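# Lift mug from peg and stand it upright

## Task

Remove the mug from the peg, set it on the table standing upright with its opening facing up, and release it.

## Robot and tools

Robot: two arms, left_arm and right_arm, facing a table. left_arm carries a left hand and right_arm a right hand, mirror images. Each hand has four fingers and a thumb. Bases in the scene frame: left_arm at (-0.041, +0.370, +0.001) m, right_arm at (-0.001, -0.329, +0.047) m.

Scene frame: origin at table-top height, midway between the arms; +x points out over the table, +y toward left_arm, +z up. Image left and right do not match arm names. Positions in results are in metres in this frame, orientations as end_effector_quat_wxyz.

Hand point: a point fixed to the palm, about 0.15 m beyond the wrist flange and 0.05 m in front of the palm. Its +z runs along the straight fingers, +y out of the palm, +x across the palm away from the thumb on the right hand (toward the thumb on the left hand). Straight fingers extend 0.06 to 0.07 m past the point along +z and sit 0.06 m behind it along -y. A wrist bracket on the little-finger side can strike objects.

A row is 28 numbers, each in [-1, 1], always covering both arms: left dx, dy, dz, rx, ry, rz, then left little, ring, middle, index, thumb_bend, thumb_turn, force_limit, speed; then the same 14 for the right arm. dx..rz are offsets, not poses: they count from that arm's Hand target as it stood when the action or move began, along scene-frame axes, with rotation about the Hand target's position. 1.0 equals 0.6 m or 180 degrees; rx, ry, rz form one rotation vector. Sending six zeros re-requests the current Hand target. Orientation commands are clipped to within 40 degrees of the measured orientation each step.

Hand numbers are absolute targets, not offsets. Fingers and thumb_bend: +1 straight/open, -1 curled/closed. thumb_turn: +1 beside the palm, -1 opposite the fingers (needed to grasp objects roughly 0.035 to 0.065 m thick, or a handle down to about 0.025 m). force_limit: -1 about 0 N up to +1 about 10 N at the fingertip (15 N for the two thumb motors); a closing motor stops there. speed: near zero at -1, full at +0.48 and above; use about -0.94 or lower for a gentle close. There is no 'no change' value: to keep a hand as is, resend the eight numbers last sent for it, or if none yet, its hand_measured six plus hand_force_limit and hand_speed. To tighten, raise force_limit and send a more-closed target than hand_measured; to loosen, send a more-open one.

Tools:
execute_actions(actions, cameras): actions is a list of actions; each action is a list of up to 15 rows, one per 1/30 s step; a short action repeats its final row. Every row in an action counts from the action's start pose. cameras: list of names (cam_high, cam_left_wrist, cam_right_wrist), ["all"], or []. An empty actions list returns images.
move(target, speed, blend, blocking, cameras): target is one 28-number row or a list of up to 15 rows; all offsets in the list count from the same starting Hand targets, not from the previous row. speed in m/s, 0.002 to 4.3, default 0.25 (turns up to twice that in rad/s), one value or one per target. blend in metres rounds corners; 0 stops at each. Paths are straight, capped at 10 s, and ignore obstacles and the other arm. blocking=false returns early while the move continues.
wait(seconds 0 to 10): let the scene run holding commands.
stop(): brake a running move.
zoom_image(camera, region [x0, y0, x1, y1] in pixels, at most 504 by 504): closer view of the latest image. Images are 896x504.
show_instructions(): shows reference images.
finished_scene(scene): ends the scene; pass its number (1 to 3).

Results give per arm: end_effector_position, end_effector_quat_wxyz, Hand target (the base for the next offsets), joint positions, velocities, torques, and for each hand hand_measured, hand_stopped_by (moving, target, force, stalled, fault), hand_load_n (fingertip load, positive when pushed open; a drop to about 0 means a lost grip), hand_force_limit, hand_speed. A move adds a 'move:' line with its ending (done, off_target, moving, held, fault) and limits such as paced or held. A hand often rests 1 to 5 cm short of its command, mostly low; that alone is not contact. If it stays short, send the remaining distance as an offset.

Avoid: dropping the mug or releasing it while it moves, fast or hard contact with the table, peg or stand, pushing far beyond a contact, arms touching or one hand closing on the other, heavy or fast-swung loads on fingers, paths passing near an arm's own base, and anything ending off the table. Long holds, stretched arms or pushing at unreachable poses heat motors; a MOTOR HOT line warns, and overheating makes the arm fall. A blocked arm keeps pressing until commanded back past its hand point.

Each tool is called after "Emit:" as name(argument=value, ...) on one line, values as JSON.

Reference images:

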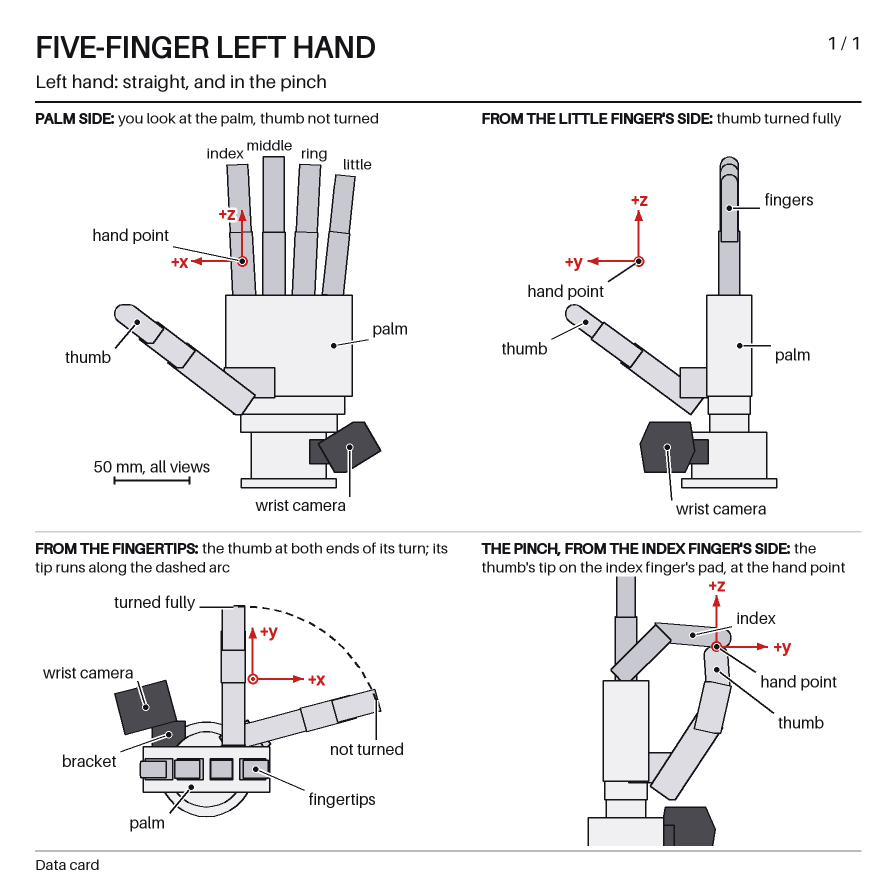

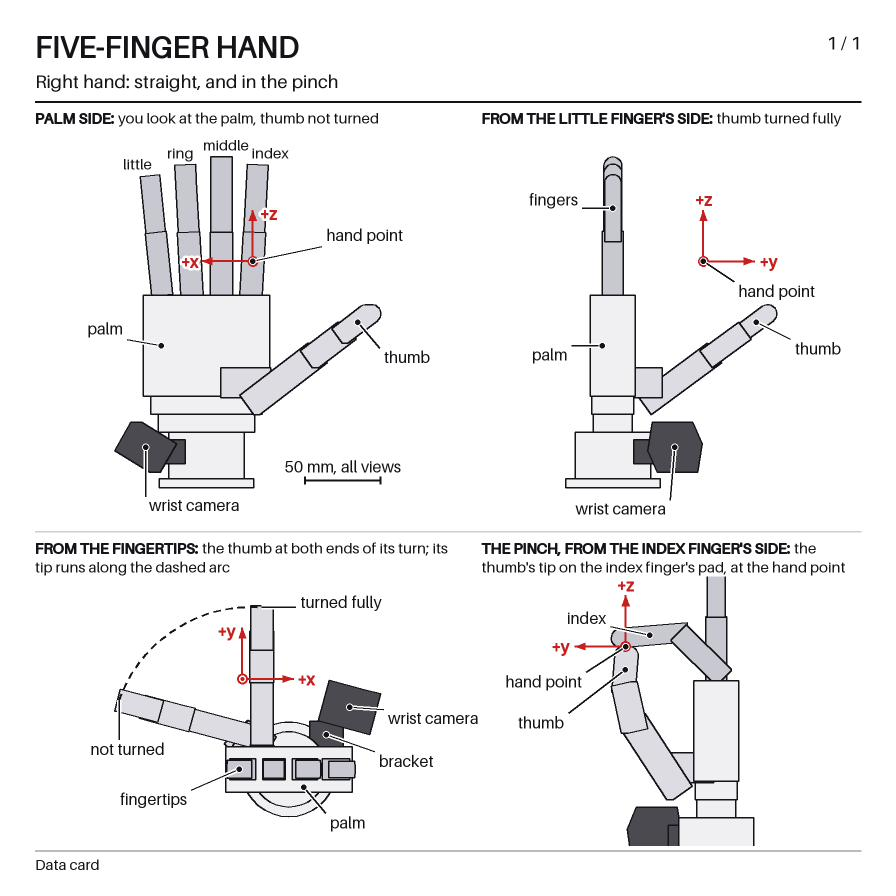

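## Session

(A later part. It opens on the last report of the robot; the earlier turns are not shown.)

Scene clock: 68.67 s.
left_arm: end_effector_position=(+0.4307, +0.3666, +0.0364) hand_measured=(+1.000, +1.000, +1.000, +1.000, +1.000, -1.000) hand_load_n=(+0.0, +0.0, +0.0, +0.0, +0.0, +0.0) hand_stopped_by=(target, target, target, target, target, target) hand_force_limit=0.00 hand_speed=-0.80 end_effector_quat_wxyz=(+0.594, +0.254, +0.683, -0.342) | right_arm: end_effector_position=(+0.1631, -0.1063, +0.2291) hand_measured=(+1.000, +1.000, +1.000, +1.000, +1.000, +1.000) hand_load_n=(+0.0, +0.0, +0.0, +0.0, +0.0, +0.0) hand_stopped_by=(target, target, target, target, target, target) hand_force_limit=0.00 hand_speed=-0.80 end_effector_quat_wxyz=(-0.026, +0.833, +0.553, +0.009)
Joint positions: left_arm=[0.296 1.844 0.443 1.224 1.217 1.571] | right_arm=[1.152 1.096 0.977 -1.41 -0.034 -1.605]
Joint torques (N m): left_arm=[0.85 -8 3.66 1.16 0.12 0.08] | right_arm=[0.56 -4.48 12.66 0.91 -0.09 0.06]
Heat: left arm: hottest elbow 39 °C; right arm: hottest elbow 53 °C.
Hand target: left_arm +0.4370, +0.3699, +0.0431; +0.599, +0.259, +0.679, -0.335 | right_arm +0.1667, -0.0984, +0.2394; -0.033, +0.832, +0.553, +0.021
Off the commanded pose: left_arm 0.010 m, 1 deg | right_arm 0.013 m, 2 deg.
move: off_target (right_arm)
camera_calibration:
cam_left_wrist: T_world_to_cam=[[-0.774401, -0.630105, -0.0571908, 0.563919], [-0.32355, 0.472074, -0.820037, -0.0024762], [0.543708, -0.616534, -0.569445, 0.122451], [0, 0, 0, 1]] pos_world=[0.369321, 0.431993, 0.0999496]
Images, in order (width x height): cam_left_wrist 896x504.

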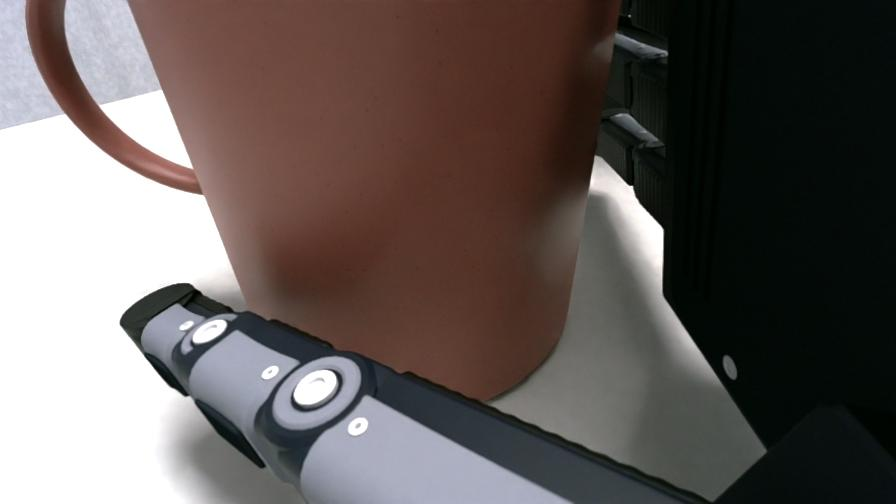

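Emit:
move(target=[[-0.11,0.125,0.015,0,0,0,1,1,1,1,1,-1,0.0,-0.8,0,0,0,0,0,0,1,1,1,1,1,1,0,-0.8],[-0.26,0.15,0.25,0,0,0,1,1,1,1,1,-1,0.0,-0.8,0,0,0,0,0,0,1,1,1,1,1,1,0,-0.8]], speed=[0.07,0.2], blend=0.02, cameras=["cam_left_wrist","cam_high"])

Scene clock: 73.10 s.
left_arm: end_effector_position=(+0.2846, +0.4582, +0.1950) hand_measured=(+1.000, +1.000, +1.000, +1.000, +1.000, -1.000) hand_load_n=(+0.0, +0.0, +0.0, +0.0, +0.0, +0.5) hand_stopped_by=(target, target, target, target, target, target) hand_force_limit=0.00 hand_speed=-0.80 end_effector_quat_wxyz=(+0.652, +0.197, +0.679, -0.275) | right_arm: end_effector_position=(+0.1631, -0.1063, +0.2291) hand_measured=(+1.000, +1.000, +1.000, +1.000, +1.000, +1.000) hand_load_n=(+0.0, +0.0, +0.0, +0.0, +0.0, +0.0) hand_stopped_by=(target, target, target, target, target, target) hand_force_limit=0.00 hand_speed=-0.80 end_effector_quat_wxyz=(-0.026, +0.833, +0.553, +0.009)
Joint positions: left_arm=[0.83 0.938 0.233 0.74 1.557 1.419] | right_arm=[1.152 1.096 0.977 -1.41 -0.034 -1.605]
Joint torques (N m): left_arm=[0.97 -1.14 7.84 0.92 0.14 -0.1] | right_arm=[0.5 -4.48 12.66 0.91 -0.08 0.05]
Heat: left arm: hottest elbow 39 °C; right arm: hottest elbow 53 °C.
Hand target: left_arm +0.2810, +0.4600, +0.1931; +0.599, +0.259, +0.679, -0.335 | right_arm +0.1667, -0.0984, +0.2394; -0.033, +0.832, +0.553, +0.021
Off the commanded pose: left_arm 0.004 m, 12 deg | right_arm 0.013 m, 2 deg.
joint sent to its limit (left arm) — joint 5 (wrist yaw), upper limit. The joint targets are off in orientation, not in position.
move: off_target (left_arm, right_arm)
camera_calibration:
cam_left_wrist: T_world_to_cam=[[-0.630175, -0.769049, -0.106967, 0.549811], [-0.34337, 0.399586, -0.849958, 0.081734], [0.696402, -0.498893, -0.515878, 0.240868], [0, 0, 0, 1]] pos_world=[0.206802, 0.510339, 0.25254]
Images, in order (width x height): cam_high 896x504, cam_left_wrist 896x504.

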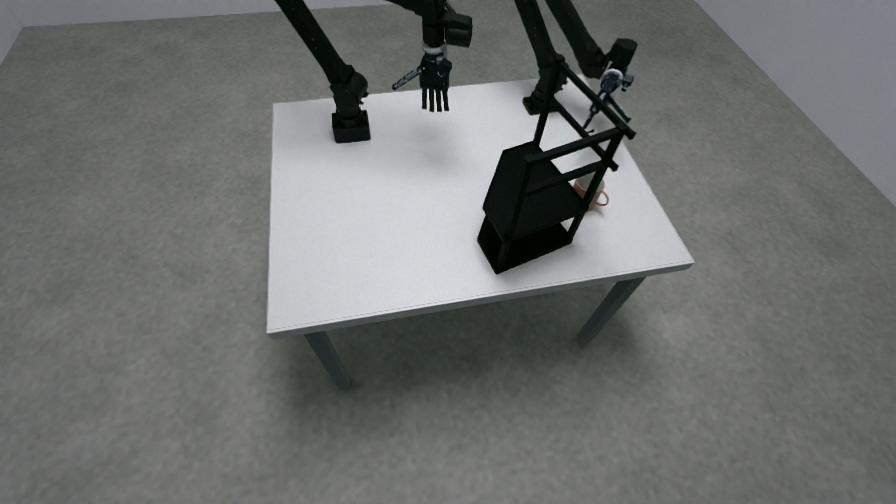

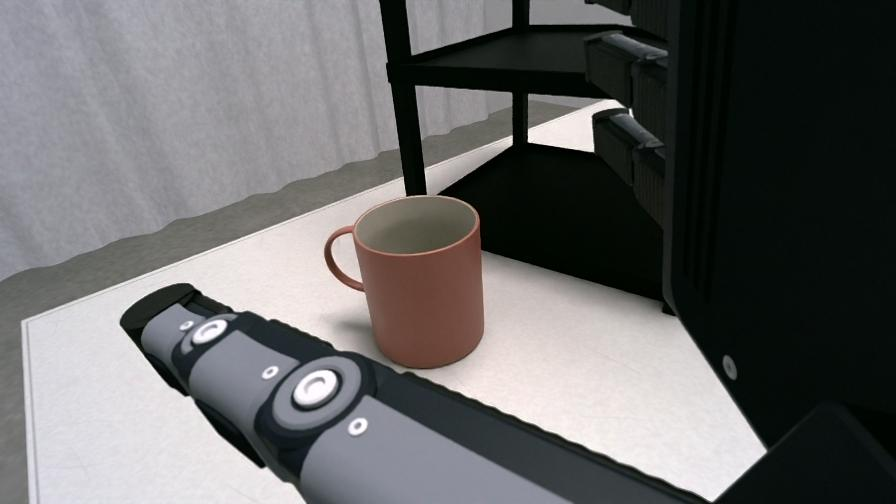

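Mug is standing upright, released.

Emit:
finished_scene(scene=2)

The scene is finished: the task was done.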